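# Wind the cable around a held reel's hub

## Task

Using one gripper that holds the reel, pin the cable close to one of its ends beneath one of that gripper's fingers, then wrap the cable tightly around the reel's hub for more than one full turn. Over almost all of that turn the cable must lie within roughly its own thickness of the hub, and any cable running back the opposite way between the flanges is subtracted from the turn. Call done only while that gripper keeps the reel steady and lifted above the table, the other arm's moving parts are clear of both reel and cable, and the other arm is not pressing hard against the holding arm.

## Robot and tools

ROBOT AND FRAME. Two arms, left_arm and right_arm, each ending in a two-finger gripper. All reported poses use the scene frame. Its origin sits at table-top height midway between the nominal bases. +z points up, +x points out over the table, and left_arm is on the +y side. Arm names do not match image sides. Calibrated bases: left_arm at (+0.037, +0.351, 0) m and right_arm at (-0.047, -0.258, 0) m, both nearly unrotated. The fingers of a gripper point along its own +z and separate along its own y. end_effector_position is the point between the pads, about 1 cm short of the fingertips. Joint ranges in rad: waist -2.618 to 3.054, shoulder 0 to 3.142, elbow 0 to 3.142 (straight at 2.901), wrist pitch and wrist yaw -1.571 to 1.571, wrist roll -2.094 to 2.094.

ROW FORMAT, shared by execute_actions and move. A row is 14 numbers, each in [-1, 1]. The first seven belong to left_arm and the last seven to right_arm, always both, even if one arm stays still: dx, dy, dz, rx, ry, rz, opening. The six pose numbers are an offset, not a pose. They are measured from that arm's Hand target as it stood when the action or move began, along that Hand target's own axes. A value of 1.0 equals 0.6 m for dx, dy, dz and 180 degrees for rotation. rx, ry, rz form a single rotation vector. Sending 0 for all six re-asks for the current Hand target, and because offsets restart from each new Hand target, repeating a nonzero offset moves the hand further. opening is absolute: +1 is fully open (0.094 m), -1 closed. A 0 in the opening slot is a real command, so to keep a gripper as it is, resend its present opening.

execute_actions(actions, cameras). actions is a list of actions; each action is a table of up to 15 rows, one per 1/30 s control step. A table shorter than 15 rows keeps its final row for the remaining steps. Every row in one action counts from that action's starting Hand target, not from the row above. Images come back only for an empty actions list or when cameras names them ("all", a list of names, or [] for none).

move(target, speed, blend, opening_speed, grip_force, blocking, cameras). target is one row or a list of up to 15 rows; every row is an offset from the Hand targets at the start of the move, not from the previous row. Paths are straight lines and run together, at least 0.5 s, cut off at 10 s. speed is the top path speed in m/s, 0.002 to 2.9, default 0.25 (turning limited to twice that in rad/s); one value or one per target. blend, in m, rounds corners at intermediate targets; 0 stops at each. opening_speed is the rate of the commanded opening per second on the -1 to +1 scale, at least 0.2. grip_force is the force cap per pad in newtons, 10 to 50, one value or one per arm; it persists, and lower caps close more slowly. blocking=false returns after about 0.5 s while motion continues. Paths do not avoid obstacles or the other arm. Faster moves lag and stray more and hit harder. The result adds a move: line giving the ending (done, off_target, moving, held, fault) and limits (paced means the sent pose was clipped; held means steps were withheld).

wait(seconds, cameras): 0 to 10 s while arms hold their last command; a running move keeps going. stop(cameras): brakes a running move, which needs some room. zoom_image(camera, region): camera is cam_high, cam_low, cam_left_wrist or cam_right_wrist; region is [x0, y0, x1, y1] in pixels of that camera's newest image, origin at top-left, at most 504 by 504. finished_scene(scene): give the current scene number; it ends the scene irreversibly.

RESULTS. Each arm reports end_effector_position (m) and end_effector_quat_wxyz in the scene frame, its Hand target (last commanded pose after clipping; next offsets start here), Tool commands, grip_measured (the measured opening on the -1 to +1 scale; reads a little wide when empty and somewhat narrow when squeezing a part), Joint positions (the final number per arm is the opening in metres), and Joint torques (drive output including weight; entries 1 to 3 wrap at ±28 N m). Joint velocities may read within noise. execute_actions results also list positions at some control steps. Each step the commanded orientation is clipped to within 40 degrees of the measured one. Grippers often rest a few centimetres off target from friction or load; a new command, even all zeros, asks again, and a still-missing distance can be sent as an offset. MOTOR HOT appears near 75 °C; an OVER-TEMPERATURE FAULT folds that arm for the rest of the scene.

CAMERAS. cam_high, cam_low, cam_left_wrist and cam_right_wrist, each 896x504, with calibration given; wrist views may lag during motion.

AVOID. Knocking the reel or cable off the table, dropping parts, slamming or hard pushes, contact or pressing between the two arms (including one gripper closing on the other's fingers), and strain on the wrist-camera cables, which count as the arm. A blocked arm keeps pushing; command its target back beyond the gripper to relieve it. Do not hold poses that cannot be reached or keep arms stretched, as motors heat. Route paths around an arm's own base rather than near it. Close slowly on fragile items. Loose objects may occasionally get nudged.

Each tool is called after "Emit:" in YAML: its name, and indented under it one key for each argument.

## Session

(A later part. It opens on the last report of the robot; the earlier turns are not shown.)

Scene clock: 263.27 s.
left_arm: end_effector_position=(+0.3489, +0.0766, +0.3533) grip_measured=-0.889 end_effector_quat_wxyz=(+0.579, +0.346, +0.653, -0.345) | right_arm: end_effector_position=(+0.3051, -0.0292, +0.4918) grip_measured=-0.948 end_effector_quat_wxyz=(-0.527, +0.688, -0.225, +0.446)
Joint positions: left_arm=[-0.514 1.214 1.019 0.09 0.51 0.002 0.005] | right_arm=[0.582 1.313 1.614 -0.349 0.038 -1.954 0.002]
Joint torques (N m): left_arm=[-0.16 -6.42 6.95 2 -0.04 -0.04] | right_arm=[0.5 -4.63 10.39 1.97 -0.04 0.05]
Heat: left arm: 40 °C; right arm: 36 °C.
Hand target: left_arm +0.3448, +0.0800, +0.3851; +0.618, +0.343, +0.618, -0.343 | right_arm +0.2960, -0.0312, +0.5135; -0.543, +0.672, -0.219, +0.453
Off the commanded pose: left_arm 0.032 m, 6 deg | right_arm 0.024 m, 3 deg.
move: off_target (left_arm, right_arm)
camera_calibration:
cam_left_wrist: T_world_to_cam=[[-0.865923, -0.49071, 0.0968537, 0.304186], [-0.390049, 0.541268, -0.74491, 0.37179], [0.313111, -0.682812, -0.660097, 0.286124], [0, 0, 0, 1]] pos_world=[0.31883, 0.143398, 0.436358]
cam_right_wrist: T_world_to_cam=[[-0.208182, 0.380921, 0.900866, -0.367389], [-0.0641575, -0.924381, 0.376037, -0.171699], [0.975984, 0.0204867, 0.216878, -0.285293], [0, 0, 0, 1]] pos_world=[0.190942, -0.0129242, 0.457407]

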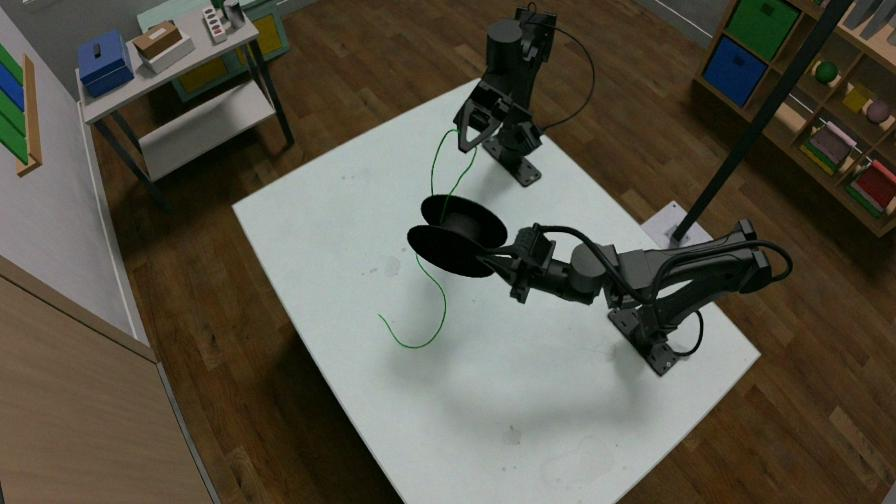

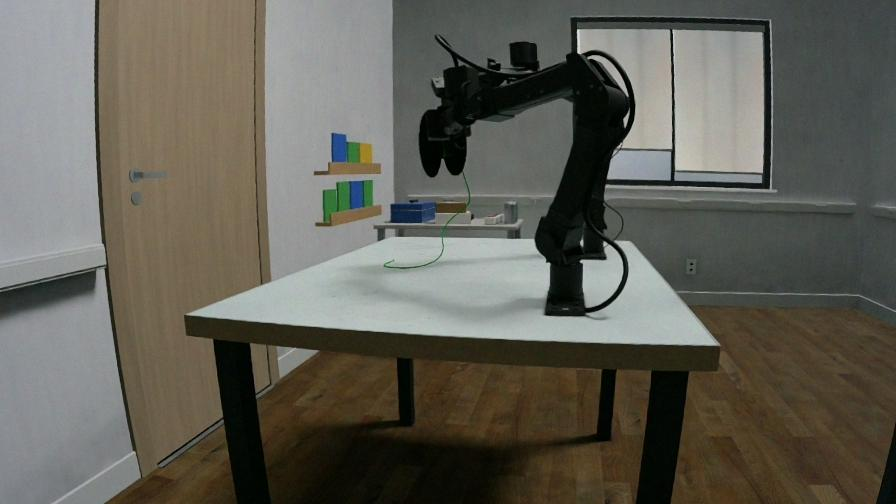

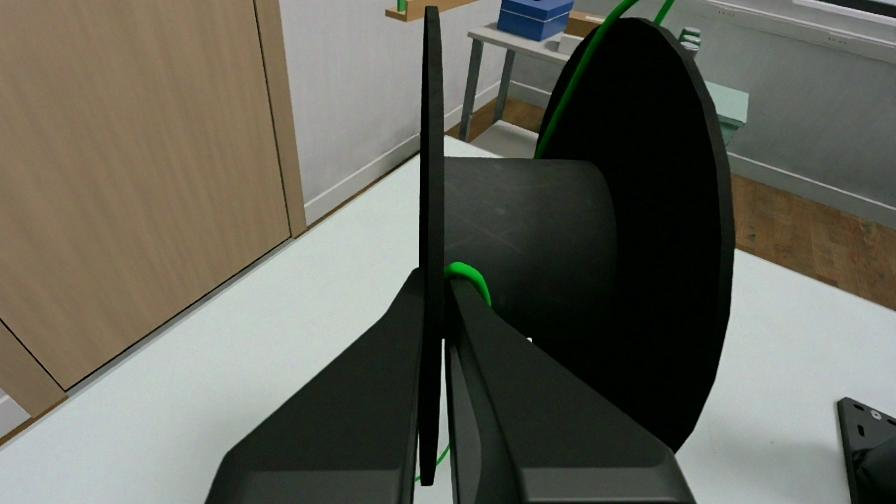

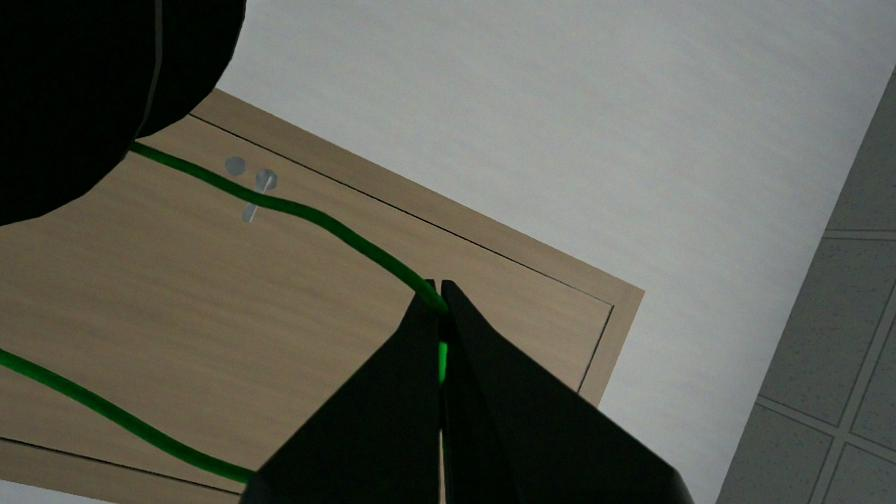

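Emit:
move:
  target:
    - [0,0,0,0,0,0,-1,-0.1346,-0.0005,-0.0167,0,0,0,-1]
    - [0,0,0,0,0,0,-1,-0.2603,0.1015,-0.02,0,0,0,-1]
    - [0,0,0,0,0,0,-1,-0.3149,0.2233,-0.02,0,0,0,-1]
  speed: 0.12
  blend: [0.03,0.03,0]
  cameras: ["all"]

Emit:
zoom_image:
  camera: "cam_high"
  region: [380, 120, 540, 280]

Scene clock: 272.47 s.
left_arm: end_effector_position=(+0.3306, +0.0724, +0.3273) grip_measured=-0.889 end_effector_quat_wxyz=(+0.534, +0.374, +0.668, -0.359) | right_arm: end_effector_position=(+0.2329, +0.0517, +0.3409) grip_measured=-0.948 end_effector_quat_wxyz=(-0.546, +0.640, -0.251, +0.479)
Joint positions: left_arm=[-0.522 1.198 0.991 0 0.573 0.031 0.005] | right_arm=[1.074 1.253 0.841 0.479 0.605 -1.955 0.002]
Joint torques (N m): left_arm=[0.99 -6.86 8.23 2.66 -0.53 -0.4] | right_arm=[2.61 -3.43 5.29 1.43 -0.58 0.04]
Heat: left arm: 41 °C; right arm: 35 °C.
Hand target: left_arm +0.3448, +0.0801, +0.3852; +0.619, +0.343, +0.618, -0.343 | right_arm +0.2189, +0.0689, +0.3190; -0.543, +0.672, -0.219, +0.453
Off the commanded pose: left_arm 0.060 m, 12 deg | right_arm 0.031 m, 6 deg.
move: off_target (left_arm, right_arm)
camera_calibration:
cam_left_wrist: T_world_to_cam=[[-0.892209, -0.432243, 0.13088, 0.282189], [-0.396122, 0.609793, -0.68647, 0.325481], [0.216912, -0.664319, -0.715283, 0.320359], [0, 0, 0, 1]] pos_world=[0.311212, 0.136319, 0.415647]
cam_right_wrist: T_world_to_cam=[[-0.245489, 0.320774, 0.914789, -0.270319], [-0.158273, -0.944266, 0.288637, 0.00791853], [0.956392, -0.0739295, 0.282576, -0.196836], [0, 0, 0, 1]] pos_world=[0.123146, 0.0796364, 0.300621]

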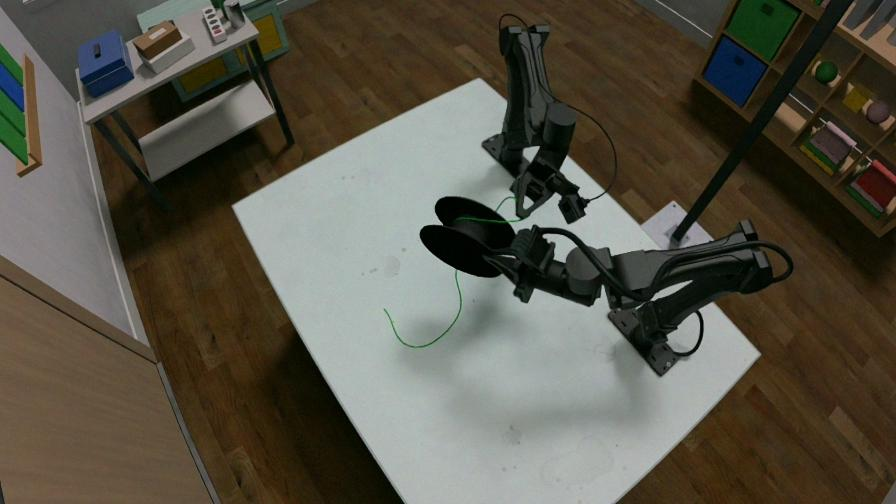

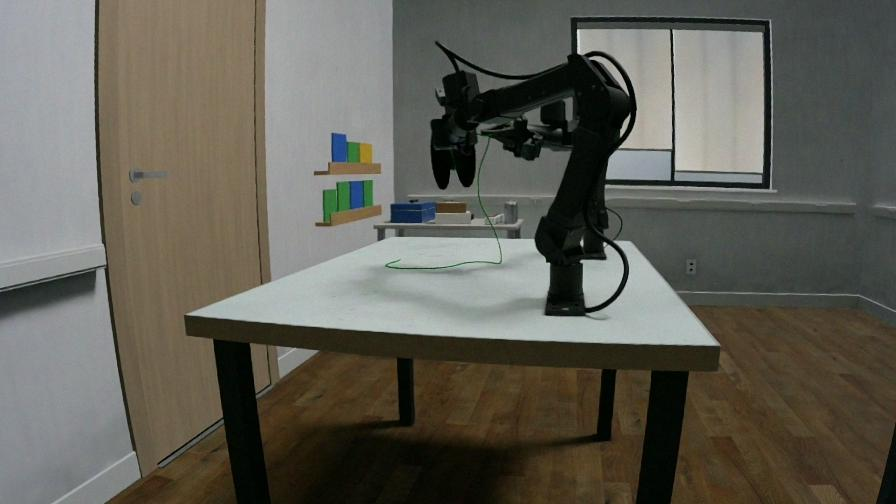

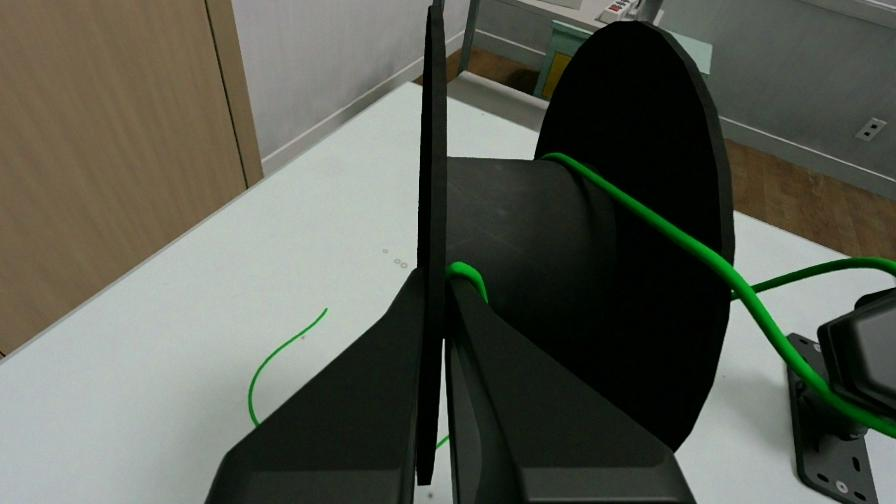

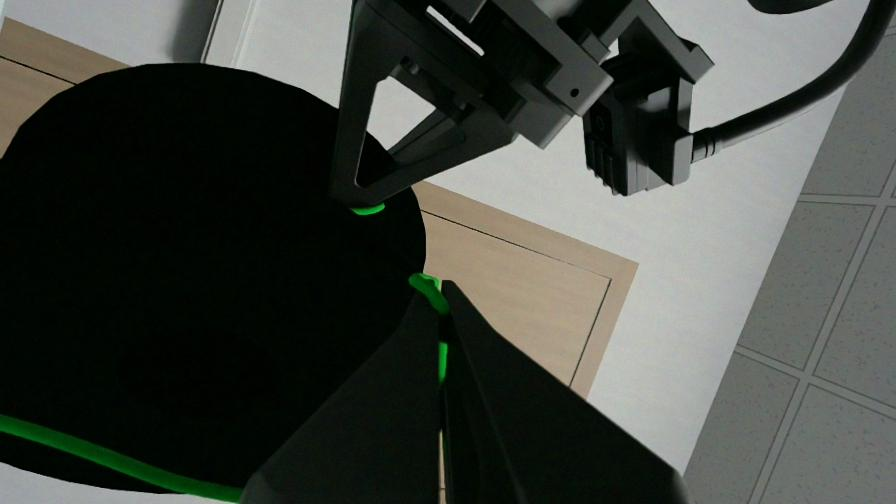

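Scaled by 3.150 from the camera's 896x504 image, which has a finer 1280x720 frame.

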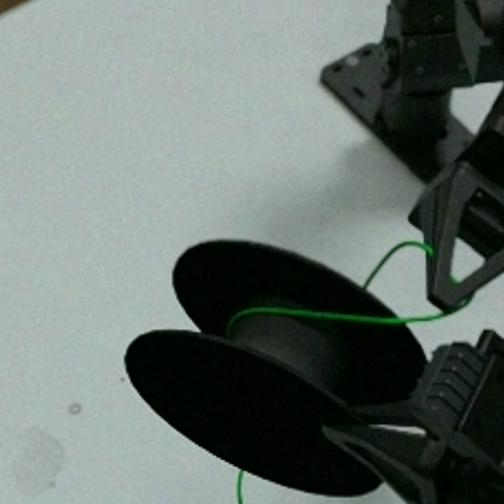

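Emit:
move:
  target:
    - [0,0,0,0,0,0,-1,0.091,-0.0387,0.002,0,0,0,-0.3]
    - [0,0,0,0,0,0,-1,0.091,-0.0387,-0.02,0,0,0,-0.3]
    - [0,0,0,0,0,0,-1,0.091,-0.0387,-0.25,0,0,0,-0.3]
  speed: [0.1,0.1,0.15]
  opening_speed: 0.5
  cameras: ["all"]

Emit:
zoom_image:
  camera: "cam_high"
  region: [380, 120, 540, 280]

Scene clock: 280.90 s.
left_arm: end_effector_position=(+0.3436, +0.0781, +0.3374) grip_measured=-0.889 end_effector_quat_wxyz=(+0.562, +0.348, +0.668, -0.342) | right_arm: end_effector_position=(+0.1152, -0.0460, +0.3665) grip_measured=-0.303 end_effector_quat_wxyz=(-0.546, +0.669, -0.218, +0.455)
Joint positions: left_arm=[-0.519 1.198 0.991 0.051 0.506 0.01 0.005] | right_arm=[1.476 0.644 0.753 -0.093 0.924 -1.965 0.033]
Joint torques (N m): left_arm=[0.5 -5.94 8.54 2.3 0.03 -0.12] | right_arm=[0.68 0.95 6.17 1.54 0.02 0.13]
Heat: left arm: 43 °C; right arm: 35 °C.
Hand target: left_arm +0.3448, +0.0801, +0.3852; +0.619, +0.343, +0.618, -0.343 | right_arm +0.1142, -0.0464, +0.3608; -0.543, +0.672, -0.219, +0.453
Off the commanded pose: left_arm 0.048 m, 9 deg | right_arm 0.006 m, 1 deg.
move: off_target (left_arm)
camera_calibration:
cam_left_wrist: T_world_to_cam=[[-0.862718, -0.492636, 0.114136, 0.295119], [-0.416092, 0.563285, -0.713847, 0.353877], [0.287375, -0.66334, -0.690938, 0.296058], [0, 0, 0, 1]] pos_world=[0.31677, 0.14244, 0.423488]
cam_right_wrist: T_world_to_cam=[[-0.253328, 0.347486, 0.902817, -0.284697], [-0.0732195, -0.93747, 0.340278, -0.138763], [0.964605, 0.0200983, 0.262931, -0.0880144], [0, 0, 0, 1]] pos_world=[0.00261711, -0.0293891, 0.327389]

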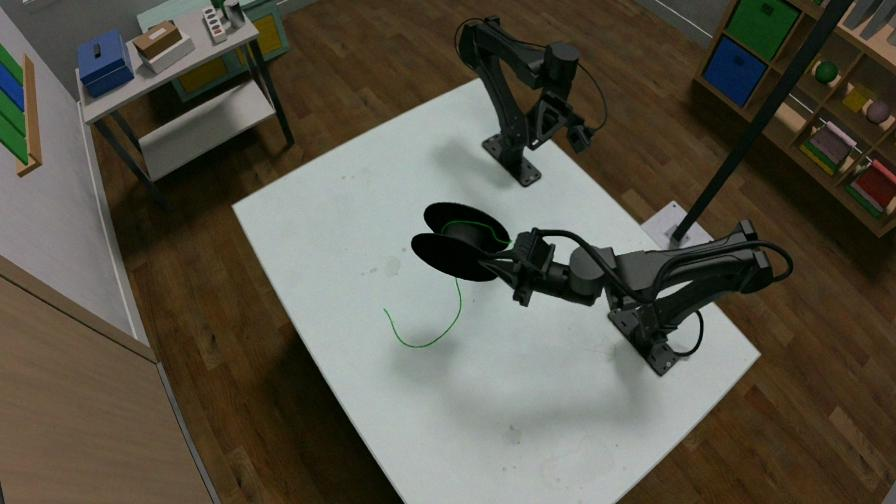

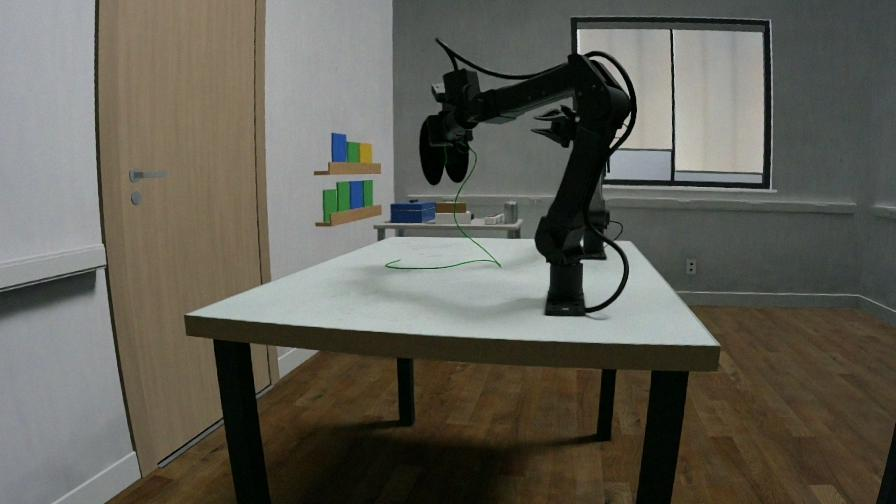

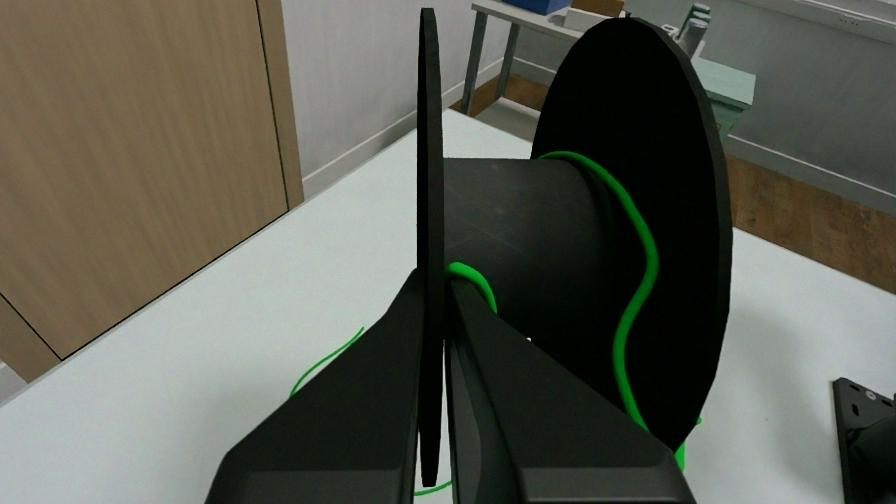

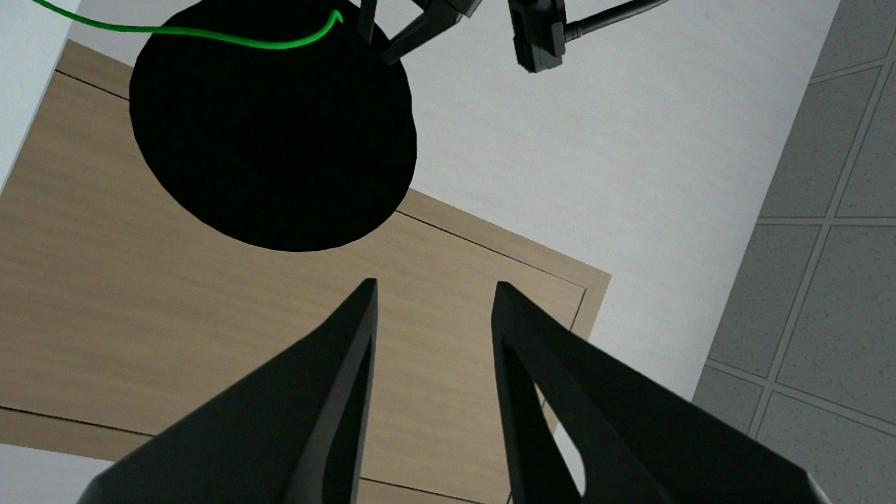

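Scaled by 3.150 from the camera's 896x504 image, which has a finer 1280x720 frame.

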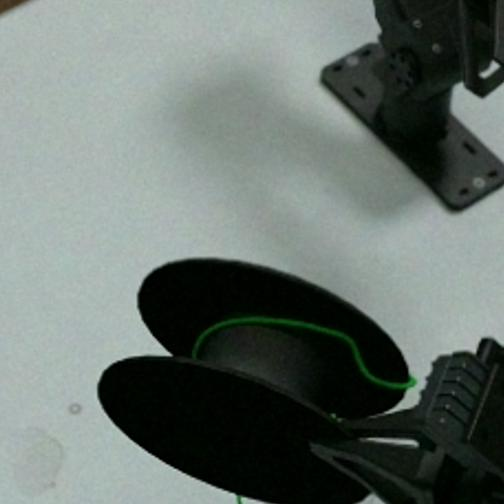

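Emit:
move:
  target:
    - [0,0,0,0,0,0,-1,-0.0823,0.355,0.09,0,0,0.372,0.4]
    - [0,0,0,0,0,0,-1,-0.0823,0.355,0.25,0,0,0.372,0.4]
  speed: [0.3,0.1]
  blend: [0.02,0]
  cameras: ["cam_right_wrist","cam_low","cam_left_wrist"]

Scene clock: 287.10 s.
left_arm: end_effector_position=(+0.3436, +0.0781, +0.3374) grip_measured=-0.889 end_effector_quat_wxyz=(+0.562, +0.348, +0.668, -0.342) | right_arm: end_effector_position=(+0.2546, +0.0024, +0.1396) grip_measured=+0.397 end_effector_quat_wxyz=(+0.694, -0.449, +0.557, -0.083)
Joint positions: left_arm=[-0.519 1.198 0.991 0.051 0.506 0.01 0.005] | right_arm=[0.824 1.716 0.282 1.41 0.274 -0.791 0.066]
Joint torques (N m): left_arm=[0.47 -5.94 8.55 2.31 0.02 -0.11] | right_arm=[-0.5 -3.78 6.04 2.11 -0.04 0.07]
Heat: left arm: 44 °C; right arm: 35 °C.
Hand target: left_arm +0.3448, +0.0801, +0.3852; +0.619, +0.343, +0.618, -0.343 | right_arm +0.2588, +0.0052, +0.1447; +0.703, -0.440, +0.554, -0.078
Off the commanded pose: left_arm 0.048 m, 9 deg | right_arm 0.007 m, 2 deg.
move: off_target (left_arm)
camera_calibration:
cam_left_wrist: T_world_to_cam=[[-0.862718, -0.492636, 0.114136, 0.295119], [-0.416092, 0.563285, -0.713847, 0.353877], [0.287375, -0.66334, -0.690938, 0.296058], [0, 0, 0, 1]] pos_world=[0.31677, 0.14244, 0.423488]
cam_right_wrist: T_world_to_cam=[[0.34257, -0.554777, 0.7582, -0.190715], [-0.152661, -0.829177, -0.537736, 0.136554], [0.927006, 0.068465, -0.368744, -0.0661451], [0, 0, 0, 1]] pos_world=[0.147497, 0.0119519, 0.19364]
Images, in order (width x height): cam_low 896x504, cam_left_wrist 896x504, cam_right_wrist 896x504.

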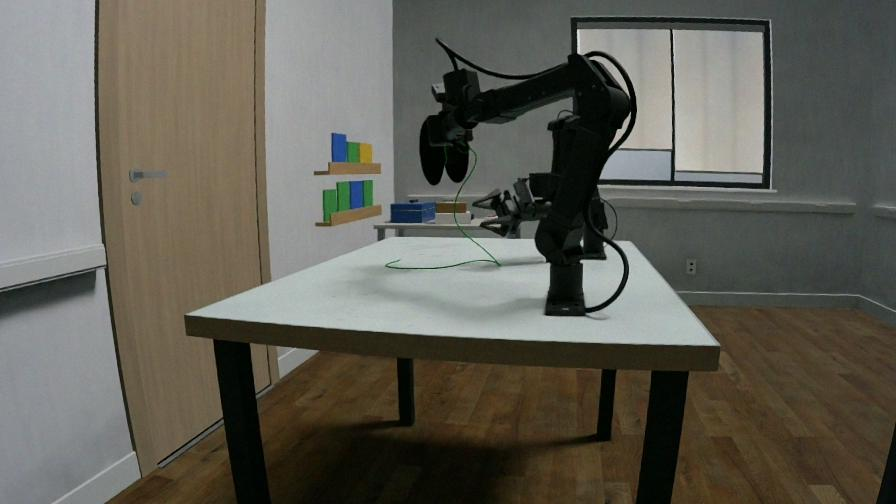

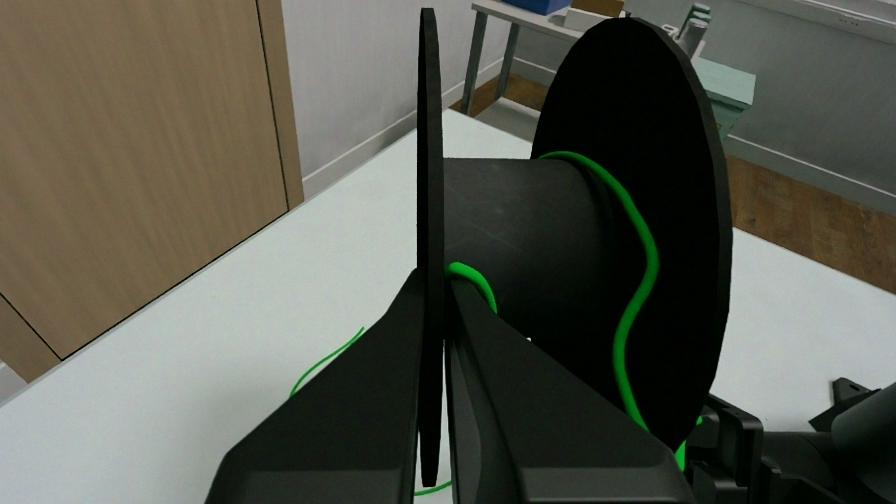

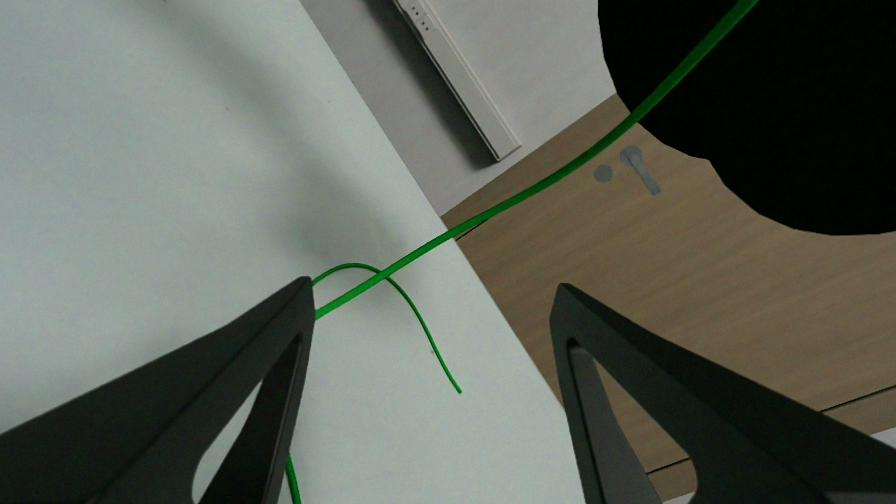

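Emit:
move:
  target:
    - [0,0,0,0,0,0,-1,0.0141,-0.0141,0.0,0,0,0,0.4]
    - [0,0,0,0,0,0,-1,0.0141,-0.0141,0.09,0,0,0,0.4]
    - [0,0,0,0,0,0,-1,0.0141,-0.0141,0.09,0,0,0,-1]
  speed: 0.12
  blend: [0.005,0,0]
  cameras: ["all"]

Scene clock: 290.87 s.
left_arm: end_effector_position=(+0.3436, +0.0781, +0.3374) grip_measured=-0.889 end_effector_quat_wxyz=(+0.562, +0.348, +0.668, -0.342) | right_arm: end_effector_position=(+0.3059, +0.0215, +0.1491) grip_measured=-0.983 end_effector_quat_wxyz=(+0.707, -0.438, +0.549, -0.081)
Joint positions: left_arm=[-0.519 1.198 0.991 0.051 0.506 0.01 0.005] | right_arm=[0.731 1.842 0.482 1.373 0.18 -0.791 0.001]
Joint torques (N m): left_arm=[0.46 -5.96 8.5 2.3 0.03 -0.11] | right_arm=[-0.62 -4.94 6.49 1.82 -0.1 0.11]
Heat: left arm: 45 °C; right arm: 35 °C.
Hand target: left_arm +0.3448, +0.0801, +0.3852; +0.619, +0.343, +0.618, -0.343 | right_arm +0.3110, +0.0238, +0.1448; +0.703, -0.440, +0.554, -0.078
Off the commanded pose: left_arm 0.048 m, 9 deg | right_arm 0.007 m, 1 deg.
move: off_target (left_arm)
camera_calibration:
cam_left_wrist: T_world_to_cam=[[-0.862718, -0.492636, 0.114136, 0.295119], [-0.416092, 0.563285, -0.713847, 0.353877], [0.287375, -0.66334, -0.690938, 0.296058], [0, 0, 0, 1]] pos_world=[0.31677, 0.14244, 0.423488]
cam_right_wrist: T_world_to_cam=[[0.323739, -0.5743, 0.751913, -0.197784], [-0.138505, -0.814915, -0.562787, 0.164352], [0.935954, 0.0780527, -0.343363, -0.118311], [0, 0, 0, 1]] pos_world=[0.197528, 0.02958, 0.200588]

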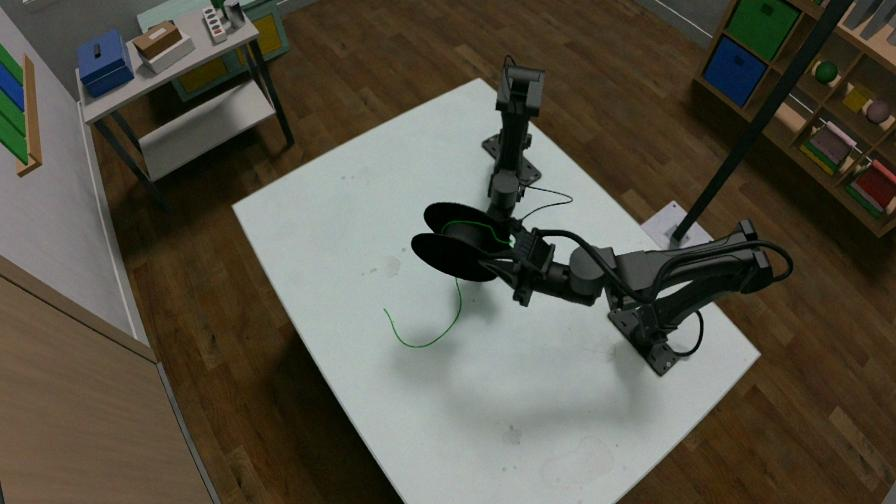

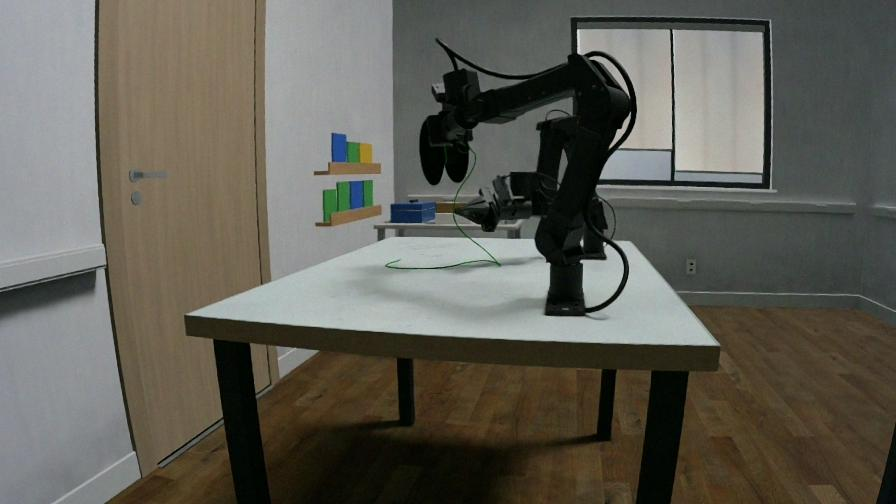

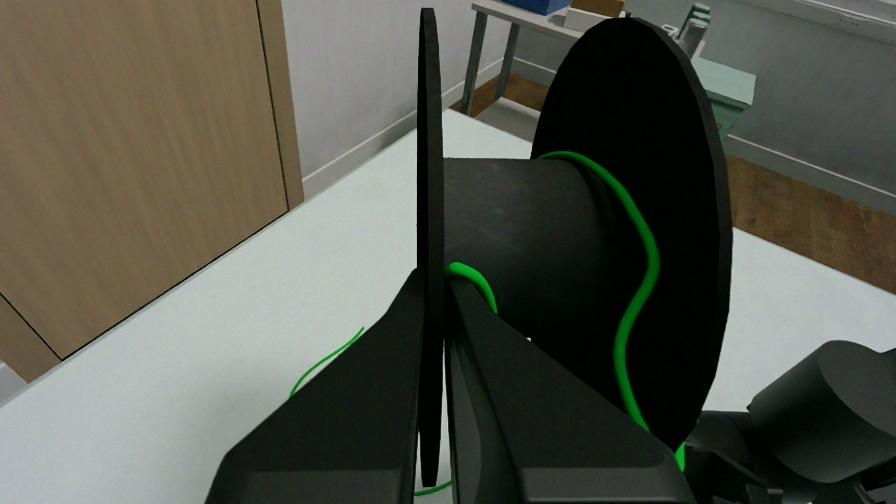

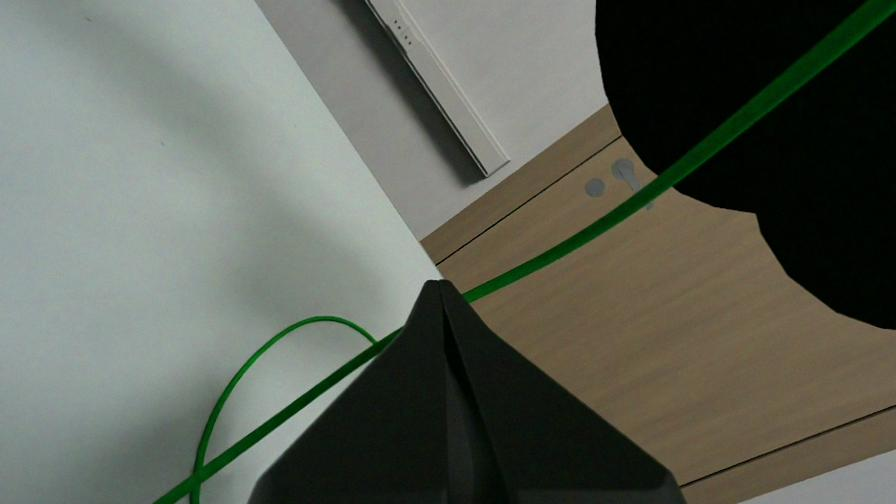

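Emit:
move:
  target:
    - [0,0,0,0,0,0,-1,0,0,-0.01,0,0,0,0.2]
    - [0,0,0,0,0,0,-1,0,0,0.045,0,0,0,0.2]
    - [0,0,0,0,0,0,-1,0,0,0.045,0,0,0,-1]
  speed: 0.1
  cameras: ["cam_right_wrist","cam_low","cam_left_wrist"]

Scene clock: 293.60 s.
left_arm: end_effector_position=(+0.3436, +0.0781, +0.3374) grip_measured=-0.889 end_effector_quat_wxyz=(+0.562, +0.348, +0.668, -0.342) | right_arm: end_effector_position=(+0.3282, +0.0359, +0.1494) grip_measured=-0.957 end_effector_quat_wxyz=(+0.707, -0.439, +0.549, -0.081)
Joint positions: left_arm=[-0.519 1.198 0.991 0.051 0.506 0.01 0.005] | right_arm=[0.716 1.905 0.591 1.326 0.165 -0.791 0.002]
Joint torques (N m): left_arm=[0.5 -5.91 8.54 2.3 0.02 -0.11] | right_arm=[-0.58 -5.46 6.87 1.77 -0.07 0.08]
Heat: left arm: 46 °C; right arm: 35 °C.
Hand target: left_arm +0.3448, +0.0801, +0.3852; +0.619, +0.343, +0.618, -0.343 | right_arm +0.3338, +0.0381, +0.1446; +0.703, -0.440, +0.554, -0.078
Off the commanded pose: left_arm 0.048 m, 9 deg | right_arm 0.008 m, 1 deg.
move: off_target (left_arm)
camera_calibration:
cam_left_wrist: T_world_to_cam=[[-0.862718, -0.492636, 0.114136, 0.295119], [-0.416092, 0.563285, -0.713847, 0.353877], [0.287375, -0.66334, -0.690938, 0.296058], [0, 0, 0, 1]] pos_world=[0.31677, 0.14244, 0.423488]
cam_right_wrist: T_world_to_cam=[[0.324069, -0.573842, 0.75212, -0.197093], [-0.1383, -0.81522, -0.562396, 0.179234], [0.93587, 0.0782373, -0.34355, -0.140156], [0, 0, 0, 1]] pos_world=[0.219828, 0.0439798, 0.200888]
Images, in order (width x height): cam_low 896x504, cam_left_wrist 896x504, cam_right_wrist 896x504.

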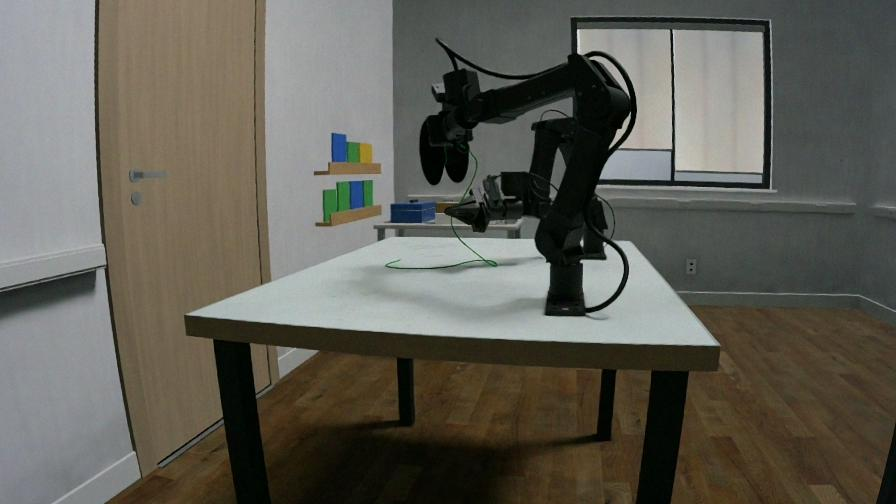

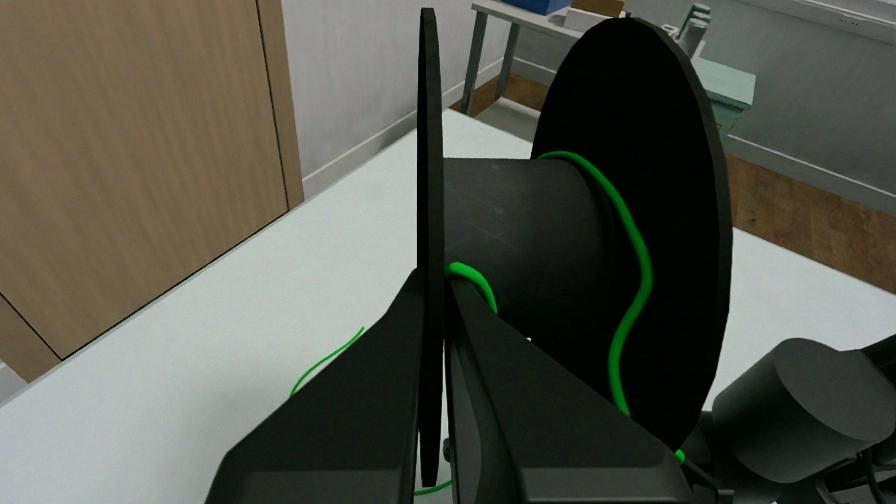

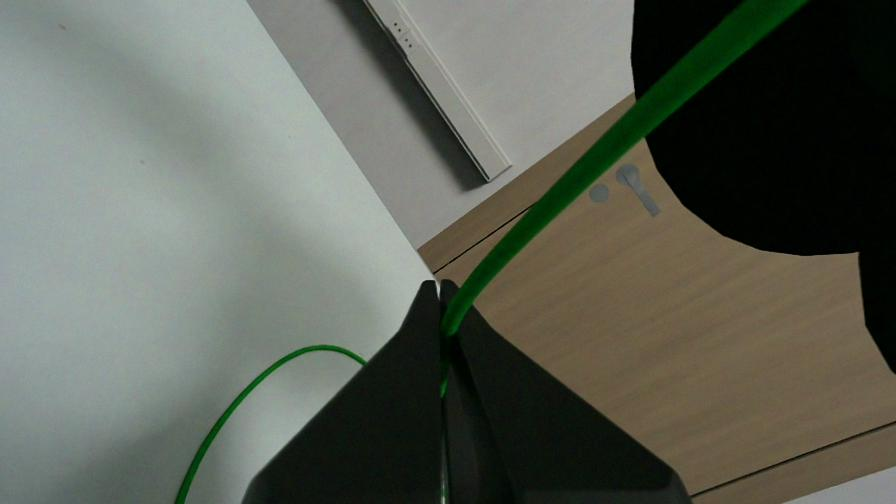

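Emit:
move:
  target:
    - [0,0,0,0,0,0,-1,-0.1454,0.1044,-0.0267,0,0,0,-1]
    - [0,0,0,0,0,0,-1,-0.281,0.11,0.0,0,0,0,-1]
    - [0,0,0,0,0,0,-1,-0.281,0.11,0.015,0,0,0,-1]
  speed: 0.15
  blend: [0.03,0.01,0]
  cameras: ["all"]

Emit:
zoom_image:
  camera: "cam_high"
  region: [380, 120, 560, 300]

Scene clock: 297.67 s.
left_arm: end_effector_position=(+0.3436, +0.0781, +0.3374) grip_measured=-0.889 end_effector_quat_wxyz=(+0.562, +0.348, +0.668, -0.342) | right_arm: end_effector_position=(+0.2516, +0.1814, +0.2049) grip_measured=-0.957 end_effector_quat_wxyz=(+0.695, -0.451, +0.553, -0.084)
Joint positions: left_arm=[-0.519 1.198 0.991 0.051 0.506 0.01 0.005] | right_arm=[1.157 1.901 0.982 0.896 0.6 -0.791 0.002]
Joint torques (N m): left_arm=[0.42 -5.93 8.57 2.32 0.02 -0.11] | right_arm=[0.05 -9.48 8.72 1.65 -0.01 0.1]
Heat: left arm: 46 °C; right arm: 35 °C.
Hand target: left_arm +0.3448, +0.0801, +0.3852; +0.619, +0.343, +0.618, -0.343 | right_arm +0.2535, +0.1832, +0.2178; +0.703, -0.440, +0.554, -0.078
Off the commanded pose: left_arm 0.048 m, 9 deg | right_arm 0.013 m, 2 deg.
move: off_target (left_arm, right_arm); blend cut to 0.0045 m at target 2
camera_calibration:
cam_left_wrist: T_world_to_cam=[[-0.862718, -0.492636, 0.114136, 0.295119], [-0.416092, 0.563285, -0.713847, 0.353877], [0.287375, -0.66334, -0.690938, 0.296058], [0, 0, 0, 1]] pos_world=[0.31677, 0.14244, 0.423488]
cam_right_wrist: T_world_to_cam=[[0.340885, -0.550095, 0.76236, -0.141179], [-0.143951, -0.83191, -0.535914, 0.317642], [0.929018, 0.0729423, -0.362773, -0.054162], [0, 0, 0, 1]] pos_world=[0.144168, 0.190538, 0.25821]

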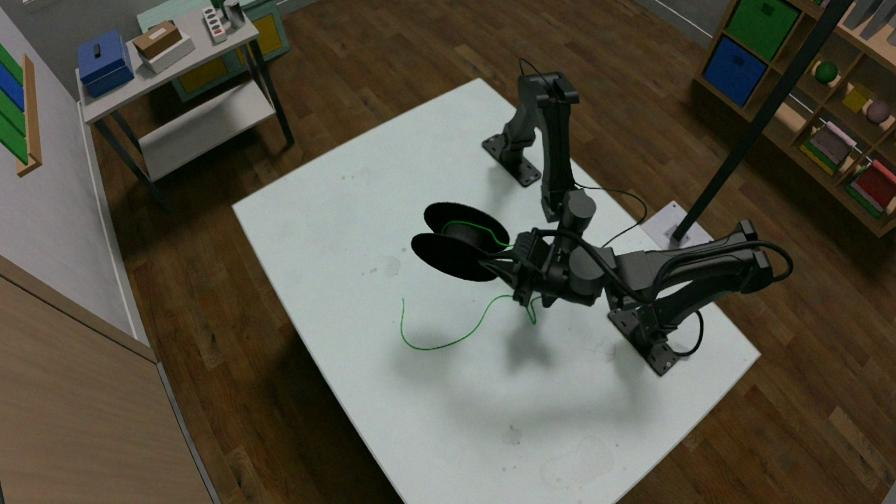

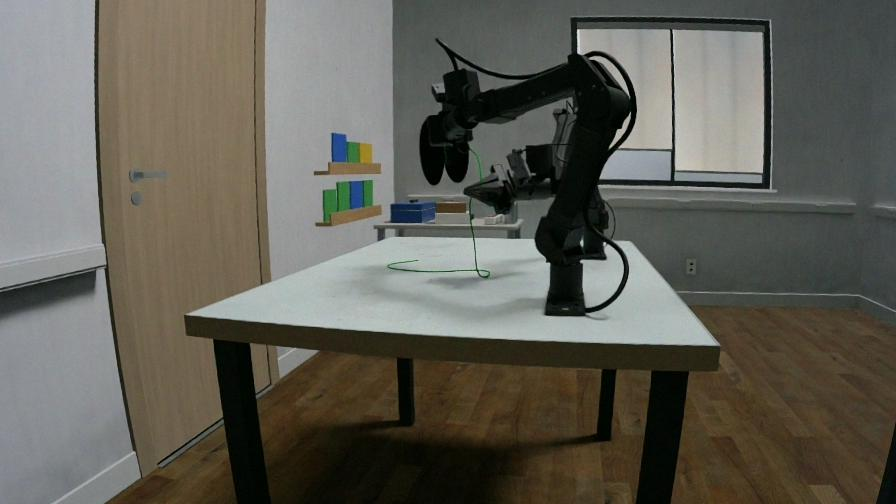

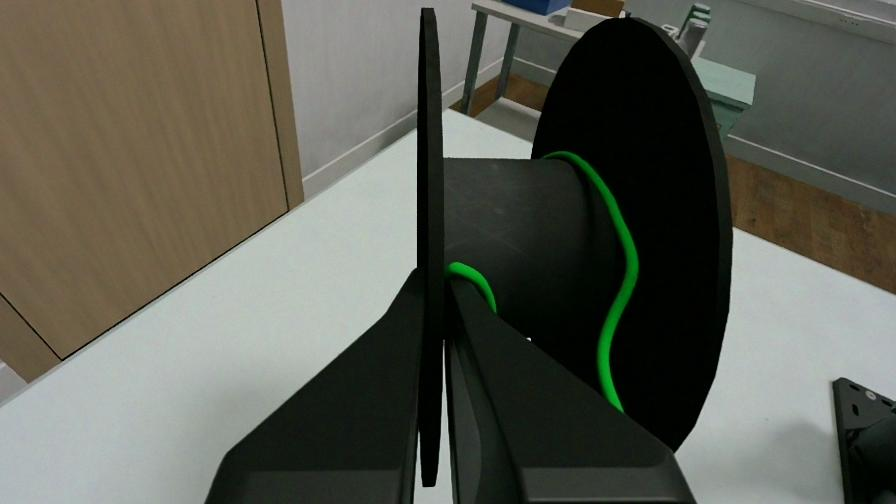

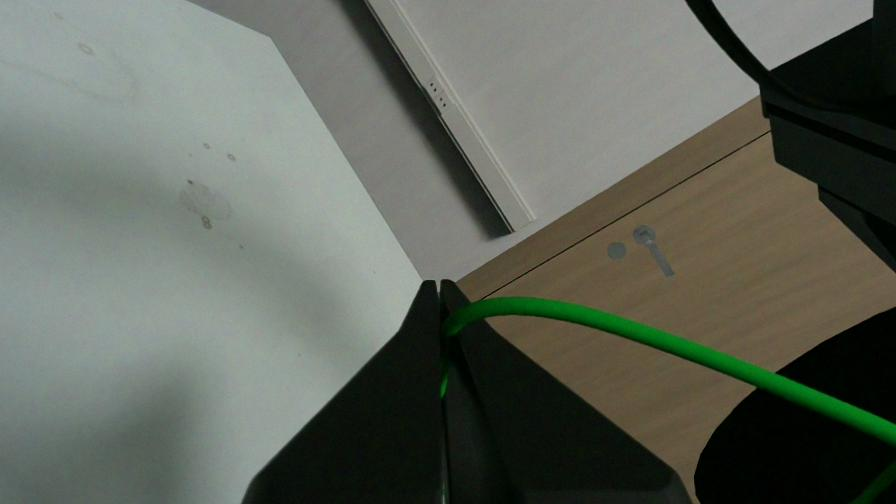

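Scaled by 2.800 from the camera's 896x504 image, which has a finer 1280x720 frame.

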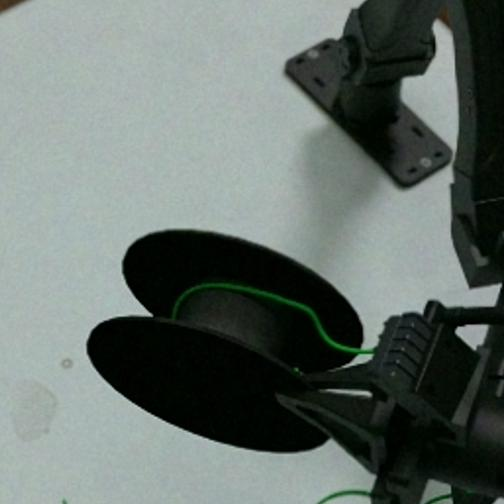

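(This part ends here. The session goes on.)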